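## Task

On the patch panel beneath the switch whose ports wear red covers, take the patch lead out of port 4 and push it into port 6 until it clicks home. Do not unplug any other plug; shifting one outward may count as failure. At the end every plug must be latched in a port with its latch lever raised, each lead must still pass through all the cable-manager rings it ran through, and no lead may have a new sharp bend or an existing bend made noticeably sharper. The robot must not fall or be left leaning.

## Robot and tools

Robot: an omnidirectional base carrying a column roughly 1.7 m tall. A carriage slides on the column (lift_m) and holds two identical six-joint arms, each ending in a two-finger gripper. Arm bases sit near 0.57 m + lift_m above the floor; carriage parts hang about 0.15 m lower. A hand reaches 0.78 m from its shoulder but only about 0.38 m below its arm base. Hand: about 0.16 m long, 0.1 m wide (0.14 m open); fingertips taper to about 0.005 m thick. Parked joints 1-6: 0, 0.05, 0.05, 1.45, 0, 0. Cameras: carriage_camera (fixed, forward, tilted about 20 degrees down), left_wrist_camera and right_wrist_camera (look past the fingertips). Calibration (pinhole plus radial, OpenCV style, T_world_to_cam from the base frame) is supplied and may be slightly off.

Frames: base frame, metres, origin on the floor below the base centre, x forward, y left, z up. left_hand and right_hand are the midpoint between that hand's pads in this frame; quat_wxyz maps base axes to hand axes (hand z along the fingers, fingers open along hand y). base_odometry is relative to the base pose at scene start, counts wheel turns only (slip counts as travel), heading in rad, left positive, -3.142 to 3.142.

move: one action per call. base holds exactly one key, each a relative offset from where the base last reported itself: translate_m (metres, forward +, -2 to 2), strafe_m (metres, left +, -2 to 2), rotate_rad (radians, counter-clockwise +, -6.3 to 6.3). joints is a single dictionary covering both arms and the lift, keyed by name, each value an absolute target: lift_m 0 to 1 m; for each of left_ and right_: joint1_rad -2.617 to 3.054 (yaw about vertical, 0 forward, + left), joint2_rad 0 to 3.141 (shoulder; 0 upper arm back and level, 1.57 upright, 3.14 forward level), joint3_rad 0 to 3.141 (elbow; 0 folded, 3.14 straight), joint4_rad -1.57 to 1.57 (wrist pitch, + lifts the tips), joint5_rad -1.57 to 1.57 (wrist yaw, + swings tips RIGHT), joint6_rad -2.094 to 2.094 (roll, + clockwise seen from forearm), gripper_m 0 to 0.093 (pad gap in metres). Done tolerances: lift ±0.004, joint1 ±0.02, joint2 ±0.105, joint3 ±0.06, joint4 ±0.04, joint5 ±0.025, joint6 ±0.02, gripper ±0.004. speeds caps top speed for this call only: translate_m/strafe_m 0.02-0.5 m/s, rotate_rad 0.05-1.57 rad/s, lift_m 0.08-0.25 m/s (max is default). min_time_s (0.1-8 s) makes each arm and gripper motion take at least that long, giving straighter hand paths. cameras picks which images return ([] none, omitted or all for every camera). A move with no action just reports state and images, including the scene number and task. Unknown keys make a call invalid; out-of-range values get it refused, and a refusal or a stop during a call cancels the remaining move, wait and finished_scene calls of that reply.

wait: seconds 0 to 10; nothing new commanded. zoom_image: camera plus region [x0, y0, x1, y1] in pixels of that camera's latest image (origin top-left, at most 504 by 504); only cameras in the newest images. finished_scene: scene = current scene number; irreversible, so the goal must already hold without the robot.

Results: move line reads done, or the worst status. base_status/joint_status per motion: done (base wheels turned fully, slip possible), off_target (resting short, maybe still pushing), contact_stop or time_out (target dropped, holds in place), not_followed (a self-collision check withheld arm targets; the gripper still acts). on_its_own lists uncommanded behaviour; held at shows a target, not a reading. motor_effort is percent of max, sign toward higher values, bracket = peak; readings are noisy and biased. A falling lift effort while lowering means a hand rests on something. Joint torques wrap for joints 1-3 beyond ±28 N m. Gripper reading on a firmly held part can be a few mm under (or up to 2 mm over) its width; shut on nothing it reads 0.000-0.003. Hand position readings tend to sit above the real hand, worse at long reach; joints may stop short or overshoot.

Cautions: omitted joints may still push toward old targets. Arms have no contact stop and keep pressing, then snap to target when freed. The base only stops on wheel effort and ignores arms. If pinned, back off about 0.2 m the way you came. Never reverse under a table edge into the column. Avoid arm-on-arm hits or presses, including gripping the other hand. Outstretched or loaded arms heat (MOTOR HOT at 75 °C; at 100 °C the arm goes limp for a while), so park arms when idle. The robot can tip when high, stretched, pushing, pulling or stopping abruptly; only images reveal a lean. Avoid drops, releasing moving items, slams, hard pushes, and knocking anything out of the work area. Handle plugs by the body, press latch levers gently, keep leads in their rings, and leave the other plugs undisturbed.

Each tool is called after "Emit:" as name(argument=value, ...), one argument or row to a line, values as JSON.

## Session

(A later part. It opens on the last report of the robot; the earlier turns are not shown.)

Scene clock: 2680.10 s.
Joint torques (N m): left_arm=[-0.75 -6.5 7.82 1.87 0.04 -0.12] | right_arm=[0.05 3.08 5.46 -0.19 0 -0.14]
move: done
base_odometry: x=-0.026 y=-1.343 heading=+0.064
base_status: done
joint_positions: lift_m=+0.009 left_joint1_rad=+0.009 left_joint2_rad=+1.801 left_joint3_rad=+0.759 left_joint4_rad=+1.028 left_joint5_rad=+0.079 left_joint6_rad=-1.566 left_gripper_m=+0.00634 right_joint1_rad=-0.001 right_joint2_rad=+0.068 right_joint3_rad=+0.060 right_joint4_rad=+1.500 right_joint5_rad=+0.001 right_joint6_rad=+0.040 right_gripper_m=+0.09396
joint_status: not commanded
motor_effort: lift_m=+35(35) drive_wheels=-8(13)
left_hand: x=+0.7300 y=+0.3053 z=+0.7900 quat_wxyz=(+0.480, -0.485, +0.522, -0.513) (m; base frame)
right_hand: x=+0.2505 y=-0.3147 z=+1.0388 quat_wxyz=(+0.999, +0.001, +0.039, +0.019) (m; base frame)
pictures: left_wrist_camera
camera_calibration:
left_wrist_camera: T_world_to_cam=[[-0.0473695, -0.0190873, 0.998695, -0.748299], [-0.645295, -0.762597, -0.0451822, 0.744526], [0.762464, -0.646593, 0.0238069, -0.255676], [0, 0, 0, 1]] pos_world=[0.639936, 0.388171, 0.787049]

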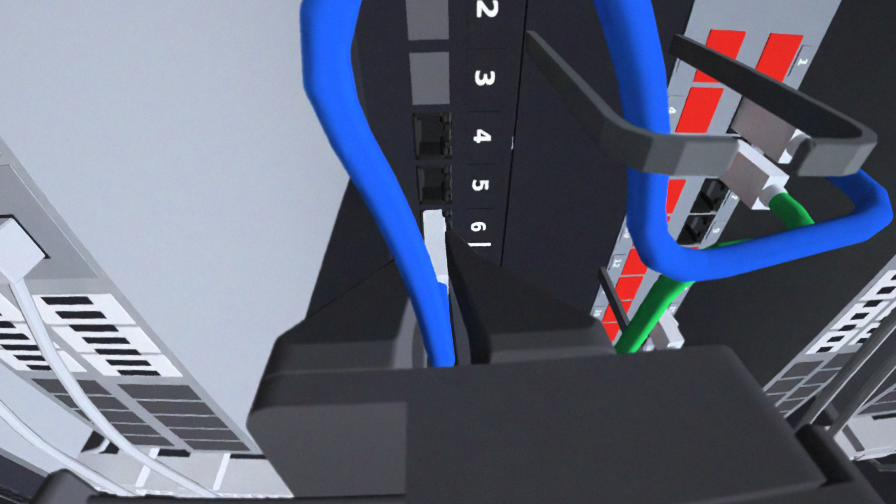

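Emit:
move(
  base={"translate_m": -0.005},
  speeds={"translate_m": 0.02},
  cameras=[],
)

Emit:
move(
  base={"strafe_m": -0.0015},
  speeds={"strafe_m": 0.02},
  cameras=["left_wrist_camera"],
)

Emit:
zoom_image(
  camera="left_wrist_camera",
  region=[405, 150, 475, 220],
)

Scene clock: 2695.63 s.
Joint torques (N m): left_arm=[-0.69 -6.45 7.95 2.04 0.08 -0.12] | right_arm=[-0.12 2.99 5.45 -0.2 0.02 -0.07]
move: done
base_odometry: x=-0.030 y=-1.343 heading=+0.064
base_status: done
joint_positions: lift_m=+0.009 left_joint1_rad=+0.009 left_joint2_rad=+1.801 left_joint3_rad=+0.759 left_joint4_rad=+1.016 left_joint5_rad=+0.079 left_joint6_rad=-1.566 left_gripper_m=+0.00634 right_joint1_rad=-0.001 right_joint2_rad=+0.068 right_joint3_rad=+0.060 right_joint4_rad=+1.500 right_joint5_rad=+0.001 right_joint6_rad=+0.040 right_gripper_m=+0.09396
joint_status: not commanded
motor_effort: lift_m=+35(35) drive_wheels=+13(13)
left_hand: x=+0.7299 y=+0.3053 z=+0.7870 quat_wxyz=(+0.476, -0.488, +0.525, -0.510) (m; base frame)
right_hand: x=+0.2506 y=-0.3147 z=+1.0388 quat_wxyz=(+0.999, +0.001, +0.040, +0.019) (m; base frame)
pictures: none
No camera images: "cameras" was empty.

Scene clock: 2696.20 s.
Joint torques (N m): left_arm=[-0.69 -6.42 7.9 2.05 0.09 -0.11] | right_arm=[-0.13 2.82 5.42 -0.28 -0.03 -0.14]
move: done
base_odometry: x=-0.030 y=-1.344 heading=+0.064
base_status: done
joint_positions: lift_m=+0.009 left_joint1_rad=+0.010 left_joint2_rad=+1.801 left_joint3_rad=+0.759 left_joint4_rad=+1.013 left_joint5_rad=+0.078 left_joint6_rad=-1.566 left_gripper_m=+0.00634 right_joint1_rad=-0.001 right_joint2_rad=+0.068 right_joint3_rad=+0.060 right_joint4_rad=+1.500 right_joint5_rad=+0.001 right_joint6_rad=+0.040 right_gripper_m=+0.09396
joint_status: not commanded
motor_effort: lift_m=+35(35) drive_wheels=+15(17)
left_hand: x=+0.7299 y=+0.3061 z=+0.7863 quat_wxyz=(+0.476, -0.489, +0.525, -0.509) (m; base frame)
right_hand: x=+0.2506 y=-0.3147 z=+1.0388 quat_wxyz=(+0.999, +0.001, +0.040, +0.019) (m; base frame)
pictures: left_wrist_camera
camera_calibration:
left_wrist_camera: T_world_to_cam=[[-0.0323733, -0.0190218, 0.999295, -0.756167], [-0.644137, -0.76409, -0.0354122, 0.736887], [0.764225, -0.644829, 0.0124835, -0.247957], [0, 0, 0, 1]] pos_world=[0.639672, 0.388775, 0.784824]

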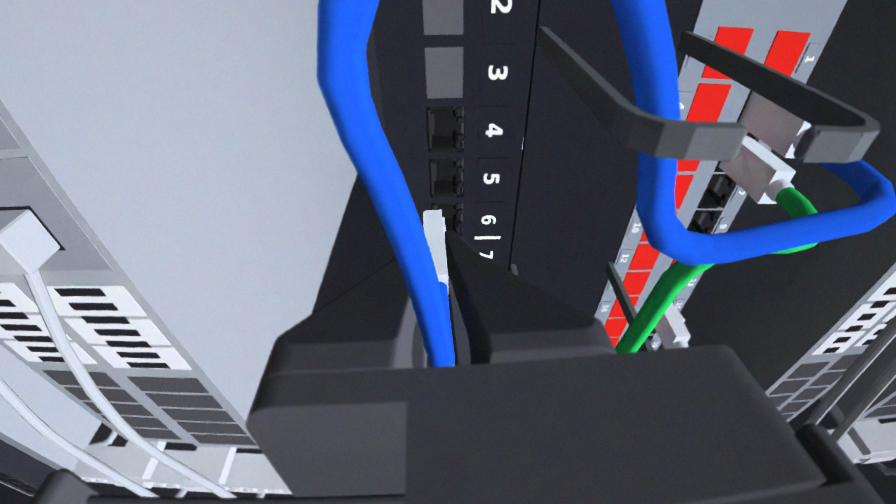

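Scaled by 7.200 from the camera's 896x504 image, which has a finer 1280x720 frame.

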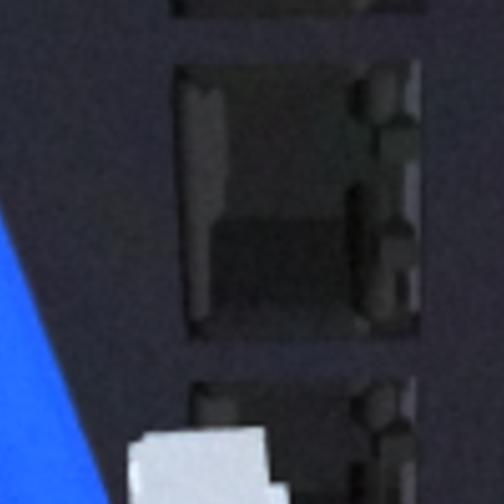

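Emit:
move(
  joints={"lift_m": 0.0125},
  cameras=["left_wrist_camera"],
)

Emit:
zoom_image(
  camera="left_wrist_camera",
  region=[405, 150, 475, 220],
)

Scene clock: 2706.07 s.
Joint torques (N m): left_arm=[-0.87 -6.41 7.72 2.09 0.09 -0.12] | right_arm=[-0.09 2.86 5.67 -0.18 -0.01 -0.16]
move: done
base_odometry: x=-0.030 y=-1.344 heading=+0.064
base_status: not commanded
joint_positions: lift_m=+0.012 left_joint1_rad=+0.010 left_joint2_rad=+1.801 left_joint3_rad=+0.760 left_joint4_rad=+1.012 left_joint5_rad=+0.078 left_joint6_rad=-1.566 left_gripper_m=+0.00634 right_joint1_rad=-0.001 right_joint2_rad=+0.068 right_joint3_rad=+0.060 right_joint4_rad=+1.500 right_joint5_rad=+0.001 right_joint6_rad=+0.040 right_gripper_m=+0.09396
joint_status: all done
motor_effort: lift_m=+43(52) drive_wheels=+15(17)
left_hand: x=+0.7302 y=+0.3061 z=+0.7900 quat_wxyz=(+0.476, -0.489, +0.525, -0.509) (m; base frame)
right_hand: x=+0.2506 y=-0.3147 z=+1.0420 quat_wxyz=(+0.999, +0.001, +0.040, +0.019) (m; base frame)
pictures: left_wrist_camera
camera_calibration:
left_wrist_camera: T_world_to_cam=[[-0.0331534, -0.0190152, 0.999269, -0.759239], [-0.644105, -0.764094, -0.0359099, 0.737583], [0.764218, -0.644825, 0.0130846, -0.248705], [0, 0, 0, 1]] pos_world=[0.639975, 0.388775, 0.788425]

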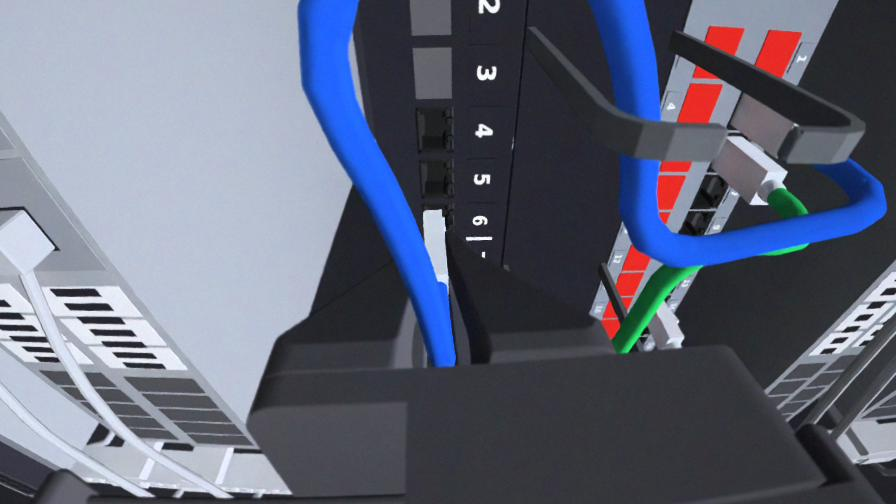

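Scaled by 7.200 from the camera's 896x504 image, which has a finer 1280x720 frame.

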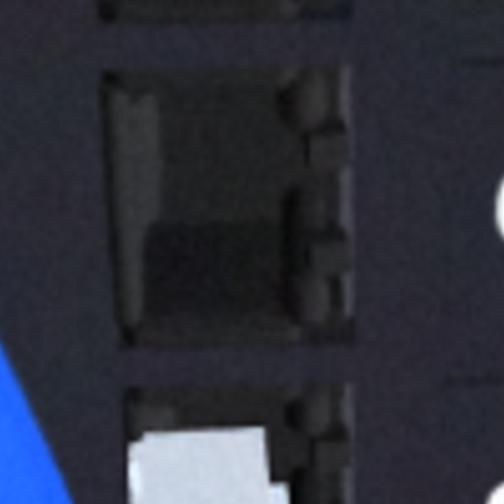

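Emit:
move(
  base={"translate_m": 0.004},
  speeds={"translate_m": 0.02},
  cameras=["left_wrist_camera"],
)

Emit:
zoom_image(
  camera="left_wrist_camera",
  region=[405, 150, 475, 220],
)

Scene clock: 2716.60 s.
Joint torques (N m): left_arm=[-0.87 -6.5 7.72 2.08 0.07 -0.12] | right_arm=[-0.21 2.96 5.48 -0.15 0.01 -0.11]
move: done
base_odometry: x=-0.026 y=-1.344 heading=+0.064
base_status: done
joint_positions: lift_m=+0.012 left_joint1_rad=+0.010 left_joint2_rad=+1.801 left_joint3_rad=+0.760 left_joint4_rad=+1.013 left_joint5_rad=+0.079 left_joint6_rad=-1.566 left_gripper_m=+0.00634 right_joint1_rad=-0.001 right_joint2_rad=+0.068 right_joint3_rad=+0.060 right_joint4_rad=+1.499 right_joint5_rad=+0.001 right_joint6_rad=+0.040 right_gripper_m=+0.09396
joint_status: not commanded
motor_effort: lift_m=+43(43) drive_wheels=-11(11)
left_hand: x=+0.7302 y=+0.3058 z=+0.7903 quat_wxyz=(+0.476, -0.488, +0.525, -0.509) (m; base frame)
right_hand: x=+0.2508 y=-0.3147 z=+1.0420 quat_wxyz=(+0.999, +0.001, +0.040, +0.019) (m; base frame)
pictures: left_wrist_camera
camera_calibration:
left_wrist_camera: T_world_to_cam=[[-0.0343859, -0.0189904, 0.999228, -0.758628], [-0.645247, -0.763092, -0.0367072, 0.738551], [0.7632, -0.646011, 0.0139861, -0.248452], [0, 0, 0, 1]] pos_world=[0.64008, 0.388672, 0.788627]

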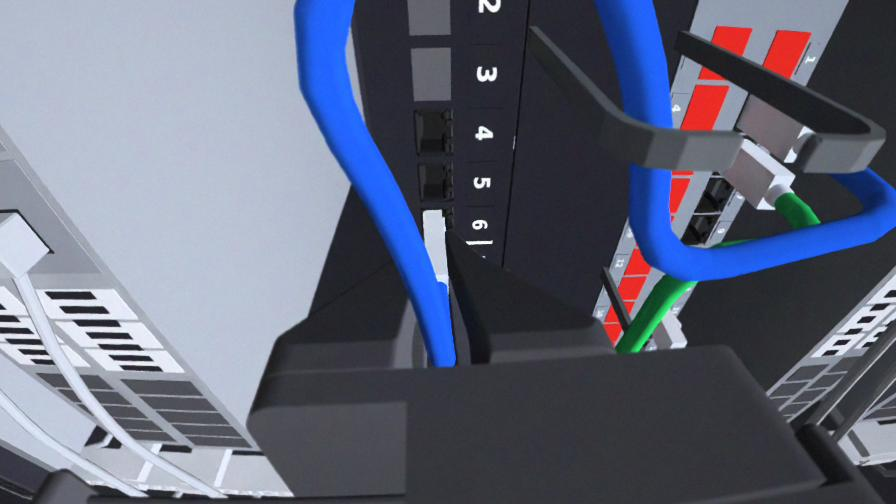

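Scaled by 7.200 from the camera's 896x504 image, which has a finer 1280x720 frame.

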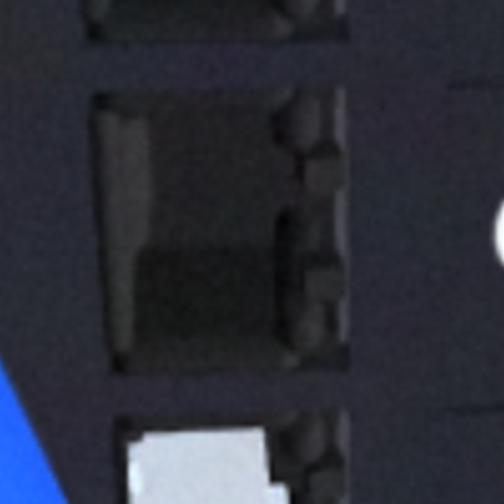

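Emit:
move(
  base={"translate_m": 0.003},
  speeds={"translate_m": 0.02},
  cameras=["left_wrist_camera"],
)

Emit:
zoom_image(
  camera="left_wrist_camera",
  region=[405, 150, 475, 220],
)

Scene clock: 2728.93 s.
Joint torques (N m): left_arm=[-0.83 -6.54 7.72 2.03 0.05 -0.11] | right_arm=[0.02 2.93 5.59 -0.13 -0.04 -0.11]
move: done
base_odometry: x=-0.024 y=-1.344 heading=+0.064
base_status: done
joint_positions: lift_m=+0.012 left_joint1_rad=+0.010 left_joint2_rad=+1.801 left_joint3_rad=+0.760 left_joint4_rad=+1.014 left_joint5_rad=+0.080 left_joint6_rad=-1.566 left_gripper_m=+0.00634 right_joint1_rad=-0.001 right_joint2_rad=+0.068 right_joint3_rad=+0.060 right_joint4_rad=+1.498 right_joint5_rad=+0.001 right_joint6_rad=+0.040 right_gripper_m=+0.09396
joint_status: not commanded
motor_effort: lift_m=+43(43) drive_wheels=-9(15)
left_hand: x=+0.7302 y=+0.3057 z=+0.7906 quat_wxyz=(+0.476, -0.488, +0.525, -0.510) (m; base frame)
right_hand: x=+0.2510 y=-0.3147 z=+1.0420 quat_wxyz=(+0.999, +0.001, +0.040, +0.019) (m; base frame)
pictures: left_wrist_camera
camera_calibration:
left_wrist_camera: T_world_to_cam=[[-0.0355391, -0.018912, 0.999189, -0.757989], [-0.645786, -0.762602, -0.0374033, 0.739248], [0.762691, -0.646591, 0.0148891, -0.248761], [0, 0, 0, 1]] pos_world=[0.640185, 0.388571, 0.788729]

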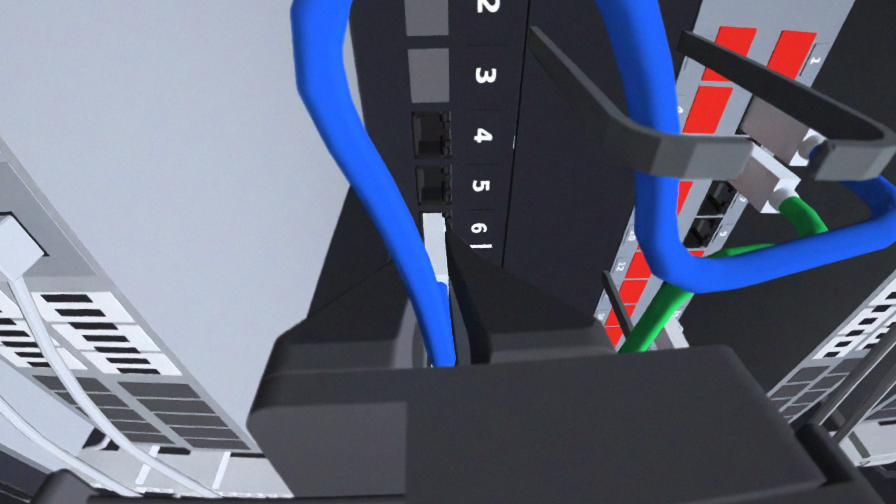

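Scaled by 7.200 from the camera's 896x504 image, which has a finer 1280x720 frame.

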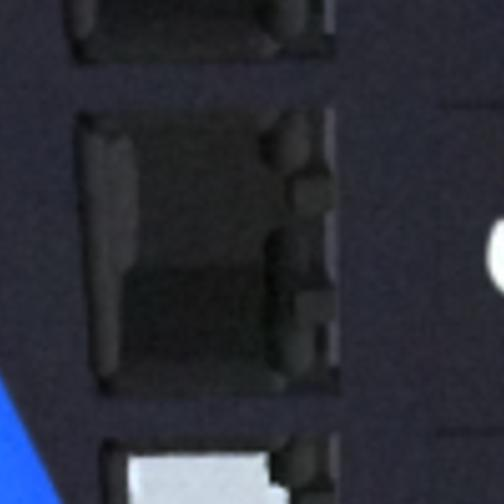

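Emit:
move(
  base={"translate_m": 0.004},
  speeds={"translate_m": 0.02},
  cameras=[],
)

Emit:
move(
  base={"translate_m": 0.004},
  speeds={"translate_m": 0.02},
  cameras=["left_wrist_camera"],
)

Emit:
zoom_image(
  camera="left_wrist_camera",
  region=[380, 170, 520, 310],
)

Scene clock: 2736.40 s.
Joint torques (N m): left_arm=[-0.8 -6.58 7.68 2.01 0.05 -0.11] | right_arm=[-0.1 2.99 5.55 -0.16 0 -0.11]
move: done
base_odometry: x=-0.020 y=-1.344 heading=+0.064
base_status: done
joint_positions: lift_m=+0.012 left_joint1_rad=+0.010 left_joint2_rad=+1.801 left_joint3_rad=+0.760 left_joint4_rad=+1.014 left_joint5_rad=+0.081 left_joint6_rad=-1.566 left_gripper_m=+0.00634 right_joint1_rad=-0.001 right_joint2_rad=+0.068 right_joint3_rad=+0.060 right_joint4_rad=+1.499 right_joint5_rad=+0.001 right_joint6_rad=+0.040 right_gripper_m=+0.09396
joint_status: not commanded
motor_effort: lift_m=+43(43) drive_wheels=-7(12)
left_hand: x=+0.7302 y=+0.3055 z=+0.7906 quat_wxyz=(+0.476, -0.487, +0.525, -0.510) (m; base frame)
right_hand: x=+0.2509 y=-0.3147 z=+1.0420 quat_wxyz=(+0.999, +0.001, +0.040, +0.019) (m; base frame)
pictures: none
No camera images: "cameras" was empty.

Scene clock: 2737.00 s.
Joint torques (N m): left_arm=[-0.83 -6.43 7.65 2.03 0.04 -0.11] | right_arm=[-0.16 3.03 5.48 -0.22 -0.01 -0.1]
move: done
base_odometry: x=-0.017 y=-1.343 heading=+0.064
base_status: done
joint_positions: lift_m=+0.012 left_joint1_rad=+0.010 left_joint2_rad=+1.801 left_joint3_rad=+0.760 left_joint4_rad=+1.015 left_joint5_rad=+0.084 left_joint6_rad=-1.566 left_gripper_m=+0.00634 right_joint1_rad=-0.001 right_joint2_rad=+0.068 right_joint3_rad=+0.060 right_joint4_rad=+1.500 right_joint5_rad=+0.001 right_joint6_rad=+0.040 right_gripper_m=+0.09396
joint_status: not commanded
motor_effort: lift_m=+43(43) drive_wheels=-5(11)
left_hand: x=+0.7301 y=+0.3050 z=+0.7905 quat_wxyz=(+0.475, -0.487, +0.525, -0.511) (m; base frame)
right_hand: x=+0.2507 y=-0.3147 z=+1.0420 quat_wxyz=(+0.999, +0.001, +0.040, +0.019) (m; base frame)
pictures: left_wrist_camera
camera_calibration:
left_wrist_camera: T_world_to_cam=[[-0.0356201, -0.0186375, 0.999192, -0.758044], [-0.648652, -0.76017, -0.0373029, 0.739956], [0.760251, -0.649457, 0.0149881, -0.246516], [0, 0, 0, 1]] pos_world=[0.640387, 0.388264, 0.788729]

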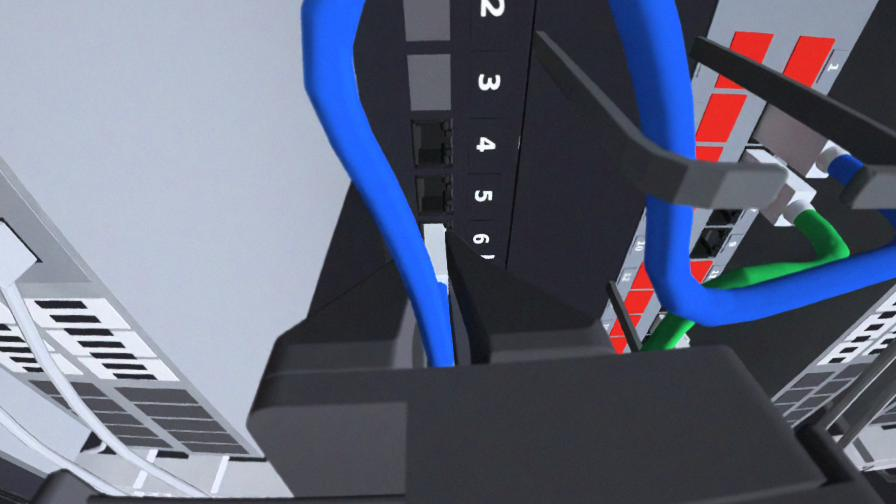

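Scaled by 3.600 from the camera's 896x504 image, which has a finer 1280x720 frame.

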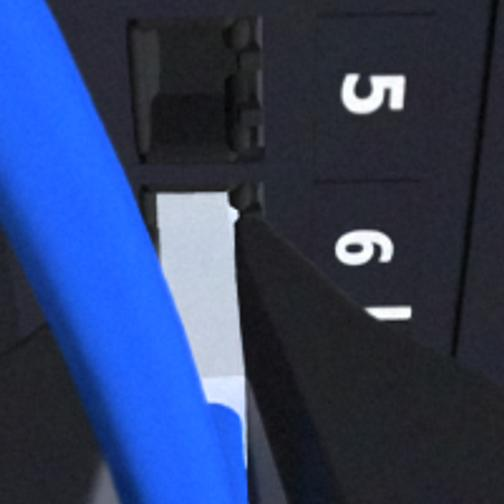

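Emit:
move(
  base={"translate_m": 0.003},
  speeds={"translate_m": 0.02},
  cameras=[],
)

Emit:
move(
  base={"translate_m": 0.003},
  speeds={"translate_m": 0.02},
  cameras=["left_wrist_camera"],
)

Emit:
zoom_image(
  camera="left_wrist_camera",
  region=[380, 170, 520, 310],
)

Scene clock: 2744.87 s.
Joint torques (N m): left_arm=[-0.73 -6.26 8.57 1.94 -0.02 -0.11] | right_arm=[-0.09 2.88 5.45 -0.17 -0.04 -0.15]
move: done
base_odometry: x=-0.014 y=-1.343 heading=+0.065
base_status: done
joint_positions: lift_m=+0.012 left_joint1_rad=+0.010 left_joint2_rad=+1.798 left_joint3_rad=+0.750 left_joint4_rad=+1.025 left_joint5_rad=+0.088 left_joint6_rad=-1.566 left_gripper_m=+0.00634 right_joint1_rad=-0.001 right_joint2_rad=+0.068 right_joint3_rad=+0.060 right_joint4_rad=+1.500 right_joint5_rad=+0.001 right_joint6_rad=+0.040 right_gripper_m=+0.09396
joint_status: not commanded
motor_effort: lift_m=+43(43) drive_wheels=-3(7)
left_hand: x=+0.7281 y=+0.3044 z=+0.7901 quat_wxyz=(+0.475, -0.485, +0.526, -0.513) (m; base frame)
right_hand: x=+0.2505 y=-0.3147 z=+1.0420 quat_wxyz=(+0.999, +0.001, +0.039, +0.019) (m; base frame)
pictures: none
No camera images: "cameras" was empty.

Scene clock: 2745.40 s.
Joint torques (N m): left_arm=[-0.9 -5.89 9.36 1.88 -0.04 -0.11] | right_arm=[-0.13 3.11 5.3 -0.19 0.02 -0.11]
move: done
base_odometry: x=-0.011 y=-1.343 heading=+0.066
base_status: done
joint_positions: lift_m=+0.012 left_joint1_rad=+0.010 left_joint2_rad=+1.794 left_joint3_rad=+0.741 left_joint4_rad=+1.030 left_joint5_rad=+0.091 left_joint6_rad=-1.566 left_gripper_m=+0.00634 right_joint1_rad=-0.001 right_joint2_rad=+0.068 right_joint3_rad=+0.060 right_joint4_rad=+1.501 right_joint5_rad=+0.001 right_joint6_rad=+0.040 right_gripper_m=+0.09396
joint_status: not commanded
motor_effort: lift_m=+43(43) drive_wheels=-2(6)
left_hand: x=+0.7262 y=+0.3037 z=+0.7900 quat_wxyz=(+0.475, -0.484, +0.526, -0.514) (m; base frame)
right_hand: x=+0.2503 y=-0.3147 z=+1.0421 quat_wxyz=(+0.999, +0.001, +0.039, +0.019) (m; base frame)
pictures: left_wrist_camera
camera_calibration:
left_wrist_camera: T_world_to_cam=[[-0.0399485, -0.0182991, 0.999034, -0.754432], [-0.654313, -0.755165, -0.0399963, 0.741038], [0.755168, -0.655279, 0.0181944, -0.241501], [0, 0, 0, 1]] pos_world=[0.637106, 0.38755, 0.787736]

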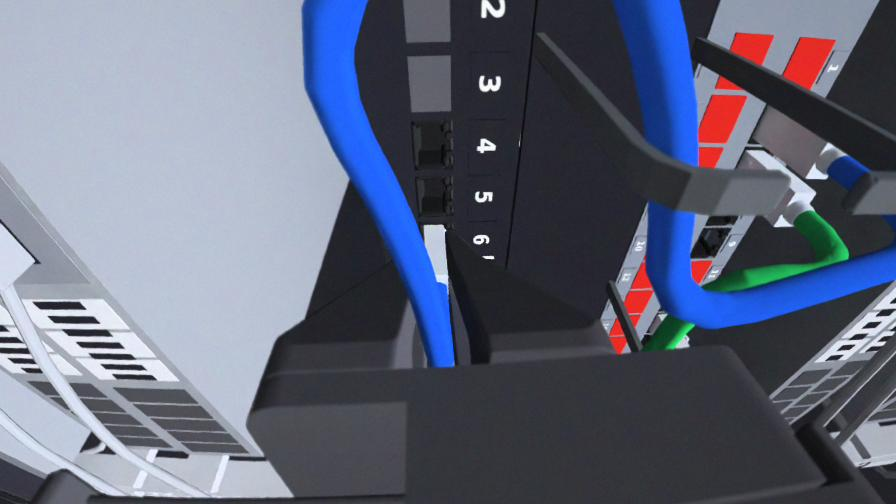

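Scaled by 3.600 from the camera's 896x504 image, which has a finer 1280x720 frame.

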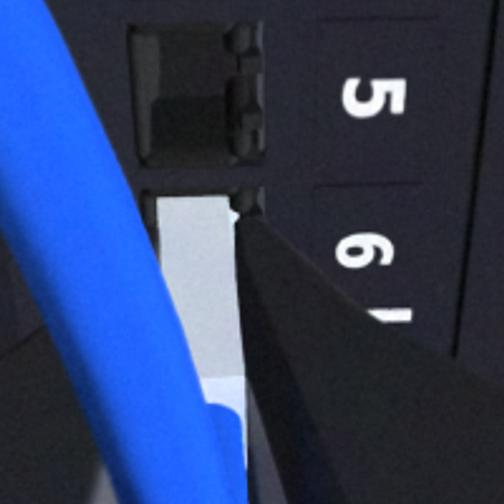

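Emit:
move(
  base={"translate_m": -0.004},
  speeds={"translate_m": 0.02},
  cameras=[],
)

Emit:
move(
  joints={"left_gripper_m": 0.015},
  min_time_s=1.5,
  cameras=["left_wrist_camera"],
)

Emit:
zoom_image(
  camera="left_wrist_camera",
  region=[380, 170, 520, 310],
)

Scene clock: 2751.67 s.
Joint torques (N m): left_arm=[-0.79 -6.11 8.29 2.04 -0.07 -0.12] | right_arm=[-0.28 2.86 5.55 -0.16 0 -0.13]
move: done
base_odometry: x=-0.015 y=-1.343 heading=+0.065
base_status: done
joint_positions: lift_m=+0.012 left_joint1_rad=+0.010 left_joint2_rad=+1.795 left_joint3_rad=+0.754 left_joint4_rad=+1.014 left_joint5_rad=+0.091 left_joint6_rad=-1.566 left_gripper_m=+0.00634 right_joint1_rad=-0.001 right_joint2_rad=+0.068 right_joint3_rad=+0.060 right_joint4_rad=+1.500 right_joint5_rad=+0.001 right_joint6_rad=+0.040 right_gripper_m=+0.09396
joint_status: not commanded
motor_effort: lift_m=+43(43) drive_wheels=+4(7)
left_hand: x=+0.7286 y=+0.3038 z=+0.7905 quat_wxyz=(+0.473, -0.485, +0.527, -0.512) (m; base frame)
right_hand: x=+0.2505 y=-0.3147 z=+1.0420 quat_wxyz=(+0.999, +0.001, +0.039, +0.019) (m; base frame)
pictures: none
No camera images: "cameras" was empty.

Scene clock: 2753.47 s.
Joint torques (N m): left_arm=[-0.79 -6.02 8.27 2.11 -0.04 -0.11] | right_arm=[-0.16 3 5.52 -0.18 0.01 -0.1]
move: done
base_odometry: x=-0.015 y=-1.343 heading=+0.065
base_status: not commanded
joint_positions: lift_m=+0.012 left_joint1_rad=+0.010 left_joint2_rad=+1.795 left_joint3_rad=+0.754 left_joint4_rad=+1.006 left_joint5_rad=+0.089 left_joint6_rad=-1.566 left_gripper_m=+0.01488 right_joint1_rad=-0.001 right_joint2_rad=+0.068 right_joint3_rad=+0.060 right_joint4_rad=+1.500 right_joint5_rad=+0.001 right_joint6_rad=+0.040 right_gripper_m=+0.09396
joint_status: all done
motor_effort: lift_m=+43(43) drive_wheels=+4(6)
left_hand: x=+0.7285 y=+0.3041 z=+0.7886 quat_wxyz=(+0.472, -0.488, +0.529, -0.510) (m; base frame)
right_hand: x=+0.2505 y=-0.3147 z=+1.0420 quat_wxyz=(+0.999, +0.001, +0.039, +0.019) (m; base frame)
pictures: left_wrist_camera
camera_calibration:
left_wrist_camera: T_world_to_cam=[[-0.0269485, -0.0182482, 0.99947, -0.762792], [-0.653035, -0.756676, -0.031423, 0.735678], [0.756848, -0.653536, 0.00847456, -0.237013], [0, 0, 0, 1]] pos_world=[0.63925, 0.387854, 0.787514]

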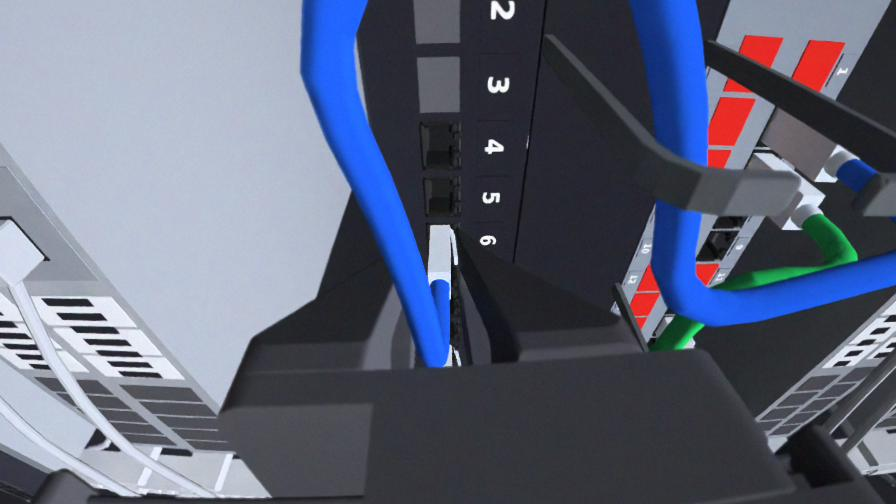

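Scaled by 3.600 from the camera's 896x504 image, which has a finer 1280x720 frame.

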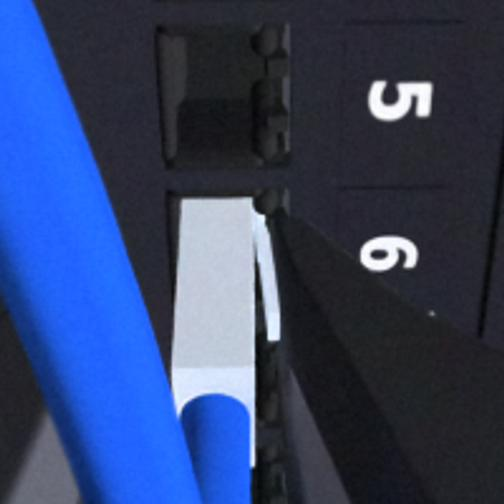

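Emit:
move(
  joints={"left_gripper_m": 0.035},
  min_time_s=1.5,
  cameras=["left_wrist_camera"],
)

Emit:
zoom_image(
  camera="left_wrist_camera",
  region=[380, 170, 520, 310],
)

Scene clock: 2760.27 s.
Joint torques (N m): left_arm=[-0.91 -6.31 8.5 2.43 -0.04 -0.28] | right_arm=[-0.06 3.02 5.39 -0.19 0 -0.15]
move: done
base_odometry: x=-0.015 y=-1.343 heading=+0.065
base_status: not commanded
joint_positions: lift_m=+0.012 left_joint1_rad=+0.010 left_joint2_rad=+1.799 left_joint3_rad=+0.750 left_joint4_rad=+0.977 left_joint5_rad=+0.089 left_joint6_rad=-1.551 left_gripper_m=+0.03479 right_joint1_rad=-0.001 right_joint2_rad=+0.068 right_joint3_rad=+0.060 right_joint4_rad=+1.500 right_joint5_rad=+0.001 right_joint6_rad=+0.040 right_gripper_m=+0.09396
joint_status: all done
motor_effort: lift_m=+43(43) drive_wheels=+4(5)
left_hand: x=+0.7277 y=+0.3045 z=+0.7783 quat_wxyz=(+0.466, -0.493, +0.541, -0.497) (m; base frame)
right_hand: x=+0.2505 y=-0.3147 z=+1.0420 quat_wxyz=(+0.999, +0.001, +0.039, +0.019) (m; base frame)
pictures: left_wrist_camera
camera_calibration:
left_wrist_camera: T_world_to_cam=[[0.00806732, -0.033415, 0.999409, -0.773379], [-0.653964, -0.756261, -0.0200065, 0.726724], [0.756483, -0.653416, -0.0279532, -0.207419], [0, 0, 0, 1]] pos_world=[0.638399, 0.388219, 0.781663]

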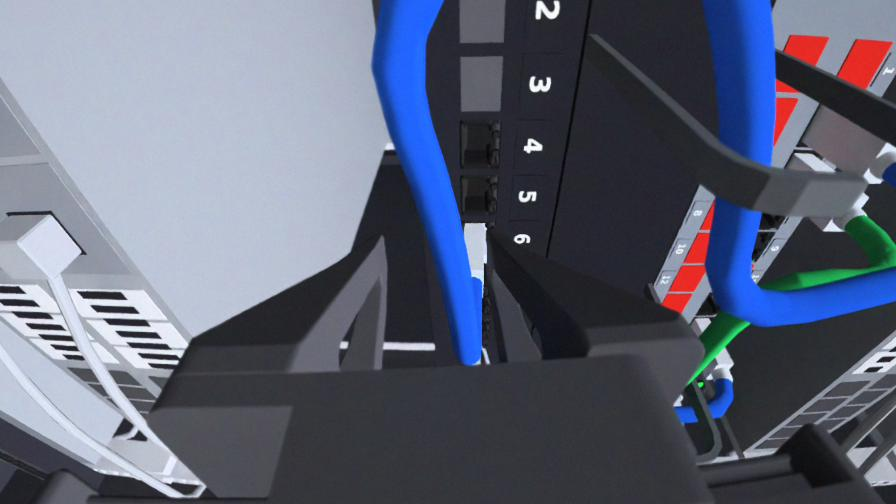

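Scaled by 3.600 from the camera's 896x504 image, which has a finer 1280x720 frame.

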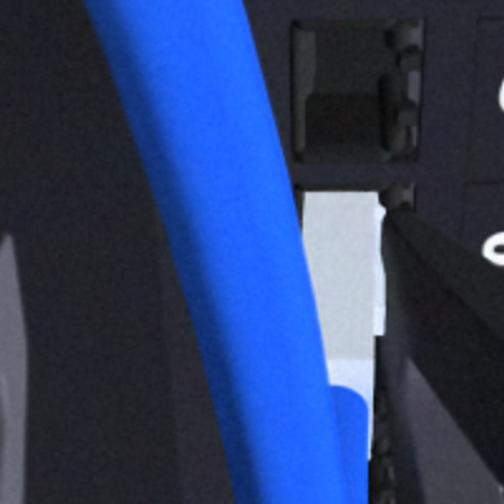

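Emit:
move(
  joints={"left_gripper_m": 0.018},
  min_time_s=1.5,
  cameras=["left_wrist_camera", "carriage_camera"],
)

Emit:
zoom_image(
  camera="left_wrist_camera",
  region=[380, 170, 520, 310],
)

Emit:
zoom_image(
  camera="carriage_camera",
  region=[300, 210, 420, 300],
)

Scene clock: 2779.53 s.
Joint torques (N m): left_arm=[-0.91 -6.34 8.43 2.1 -0.05 -0.22] | right_arm=[-0.02 3.07 5.6 -0.14 -0.02 -0.15]
move: done
base_odometry: x=-0.015 y=-1.343 heading=+0.065
base_status: not commanded
joint_positions: lift_m=+0.012 left_joint1_rad=+0.010 left_joint2_rad=+1.799 left_joint3_rad=+0.752 left_joint4_rad=+1.008 left_joint5_rad=+0.089 left_joint6_rad=-1.556 left_gripper_m=+0.01813 right_joint1_rad=-0.001 right_joint2_rad=+0.068 right_joint3_rad=+0.060 right_joint4_rad=+1.500 right_joint5_rad=+0.001 right_joint6_rad=+0.040 right_gripper_m=+0.09396
joint_status: all done
motor_effort: lift_m=+43(43) drive_wheels=+4(6)
left_hand: x=+0.7283 y=+0.3045 z=+0.7865 quat_wxyz=(+0.473, -0.486, +0.532, -0.507) (m; base frame)
right_hand: x=+0.2505 y=-0.3147 z=+1.0420 quat_wxyz=(+0.999, +0.001, +0.039, +0.019) (m; base frame)
pictures: carriage_camera, left_wrist_camera
camera_calibration:
carriage_camera: T_world_to_cam=[[-0.031539, -0.999314, -0.0194245, 0.0225817], [-0.335851, 0.0288998, -0.941472, 1.01953], [0.941387, -0.0231694, -0.336532, 0.19974], [0, 0, 0, 1]] pos_world=[0.155091, -0.00227023, 1.02752]
left_wrist_camera: T_world_to_cam=[[-0.0238976, -0.0281729, 0.999317, -0.759767], [-0.652861, -0.756576, -0.036942, 0.739958], [0.757101, -0.653298, -0.000312628, -0.229961], [0, 0, 0, 1]] pos_world=[0.639037, 0.388197, 0.786512]

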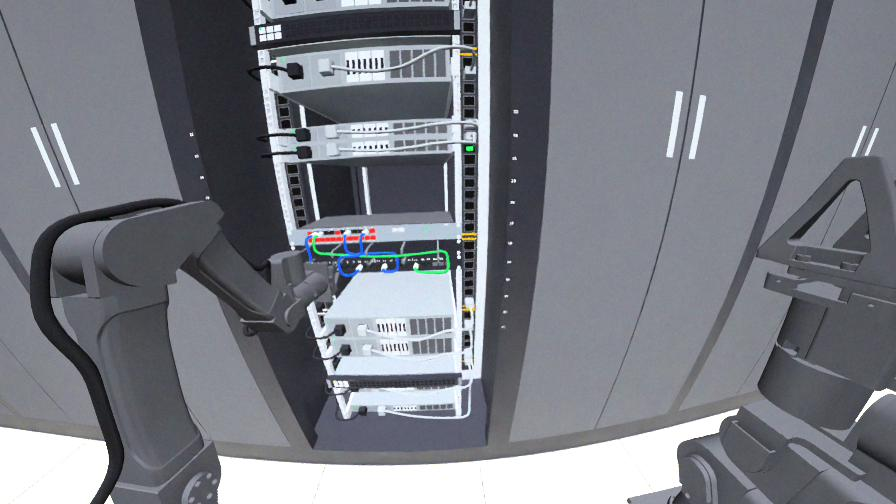

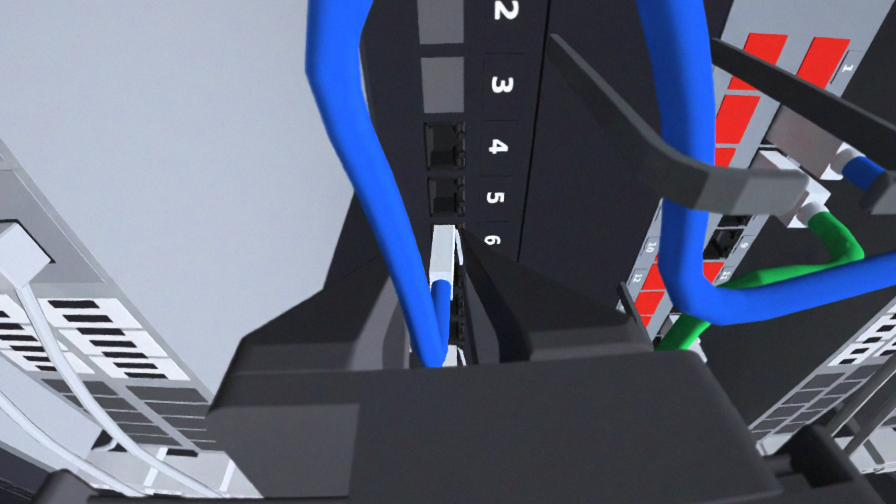

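Scaled by 3.600 from the camera's 896x504 image, which has a finer 1280x720 frame.

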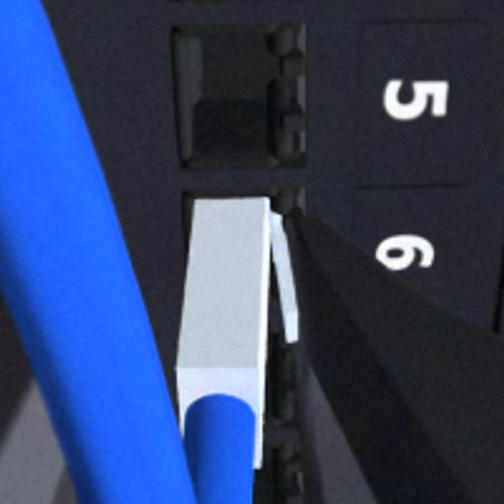

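Scaled by 4.200 from the camera's 896x504 image, which has a finer 1280x720 frame.

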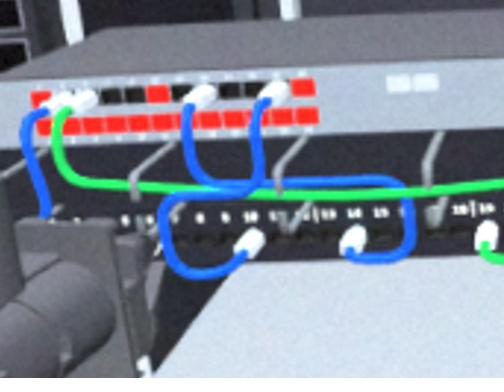

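Emit:
move(
  base={"translate_m": -0.012},
  speeds={"translate_m": 0.02},
  cameras=["left_wrist_camera"],
)

Emit:
zoom_image(
  camera="left_wrist_camera",
  region=[380, 170, 520, 310],
)

Scene clock: 2791.70 s.
Joint torques (N m): left_arm=[-0.96 -6.17 8.13 2.08 -0.04 -0.19] | right_arm=[-0.17 2.92 5.48 -0.18 -0.04 -0.15]
move: done
base_odometry: x=-0.027 y=-1.344 heading=+0.065
base_status: done
joint_positions: lift_m=+0.012 left_joint1_rad=+0.010 left_joint2_rad=+1.799 left_joint3_rad=+0.755 left_joint4_rad=+1.011 left_joint5_rad=+0.089 left_joint6_rad=-1.558 left_gripper_m=+0.01813 right_joint1_rad=-0.001 right_joint2_rad=+0.068 right_joint3_rad=+0.060 right_joint4_rad=+1.500 right_joint5_rad=+0.001 right_joint6_rad=+0.040 right_gripper_m=+0.09396
joint_status: not commanded
motor_effort: lift_m=+43(43) drive_wheels=+11(12)
left_hand: x=+0.7290 y=+0.3045 z=+0.7885 quat_wxyz=(+0.474, -0.485, +0.530, -0.508) (m; base frame)
right_hand: x=+0.2507 y=-0.3147 z=+1.0420 quat_wxyz=(+0.999, +0.001, +0.040, +0.019) (m; base frame)
pictures: left_wrist_camera
camera_calibration:
left_wrist_camera: T_world_to_cam=[[-0.0294872, -0.0262387, 0.999221, -0.758159], [-0.652541, -0.756742, -0.0391281, 0.74199], [0.757179, -0.653187, 0.0051924, -0.234869], [0, 0, 0, 1]] pos_world=[0.639661, 0.388189, 0.787821]

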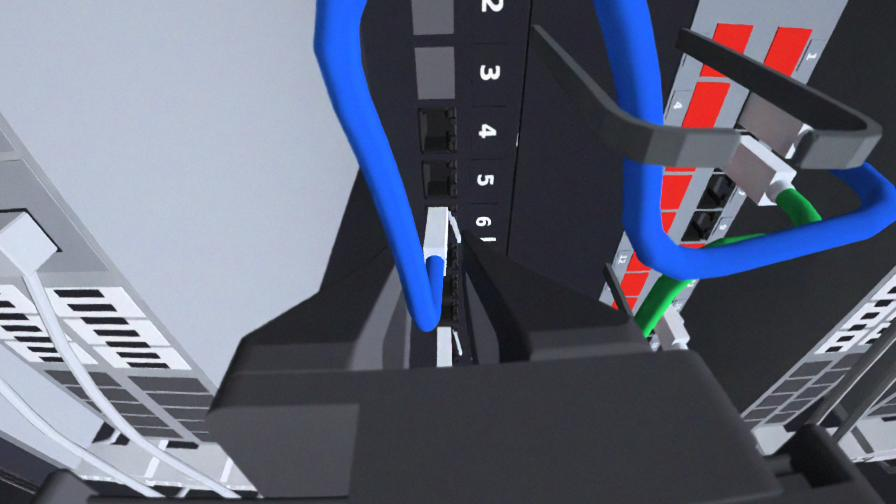

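Scaled by 3.600 from the camera's 896x504 image, which has a finer 1280x720 frame.

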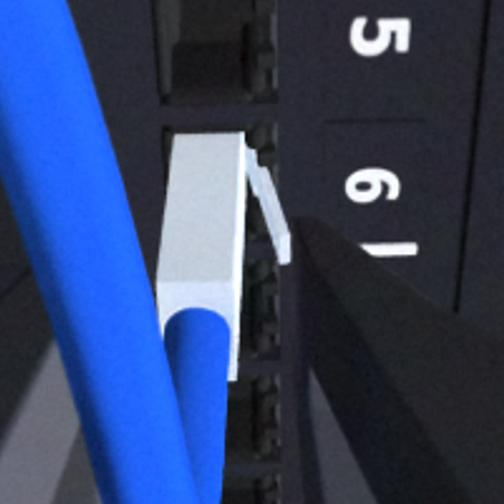

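Emit:
move(
  base={"translate_m": -0.12},
  speeds={"translate_m": 0.06},
  cameras=["left_wrist_camera"],
)

Emit:
zoom_image(
  camera="left_wrist_camera",
  region=[350, 60, 650, 360],
)

Scene clock: 2799.27 s.
Joint torques (N m): left_arm=[-0.96 -6.41 8.09 2.09 -0.04 -0.2] | right_arm=[-0.14 2.89 5.49 -0.18 -0.02 -0.15]
move: done
base_odometry: x=-0.146 y=-1.352 heading=+0.067
base_status: done
joint_positions: lift_m=+0.012 left_joint1_rad=+0.010 left_joint2_rad=+1.799 left_joint3_rad=+0.756 left_joint4_rad=+1.011 left_joint5_rad=+0.089 left_joint6_rad=-1.559 left_gripper_m=+0.01813 right_joint1_rad=-0.001 right_joint2_rad=+0.068 right_joint3_rad=+0.060 right_joint4_rad=+1.499 right_joint5_rad=+0.001 right_joint6_rad=+0.040 right_gripper_m=+0.09396
joint_status: not commanded
motor_effort: lift_m=+43(43) drive_wheels=-8(17)
left_hand: x=+0.7292 y=+0.3045 z=+0.7889 quat_wxyz=(+0.475, -0.485, +0.530, -0.509) (m; base frame)
right_hand: x=+0.2509 y=-0.3147 z=+1.0420 quat_wxyz=(+0.999, +0.001, +0.040, +0.019) (m; base frame)
pictures: left_wrist_camera
camera_calibration:
left_wrist_camera: T_world_to_cam=[[-0.0305693, -0.0259617, 0.999195, -0.75785], [-0.652497, -0.756754, -0.0396248, 0.742503], [0.757174, -0.653184, 0.00619351, -0.235813], [0, 0, 0, 1]] pos_world=[0.639866, 0.388188, 0.788122]

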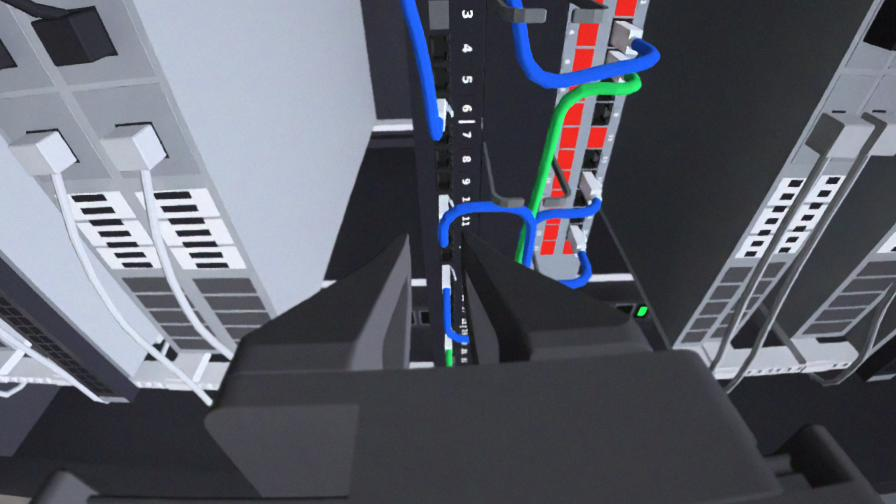

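Scaled by 1.680 from the camera's 896x504 image, which has a finer 1280x720 frame.

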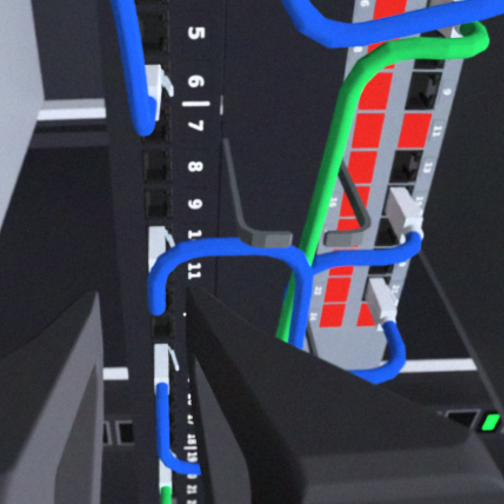

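Emit:
finished_scene(
  scene=1,
)

The scene is finished: the task was done.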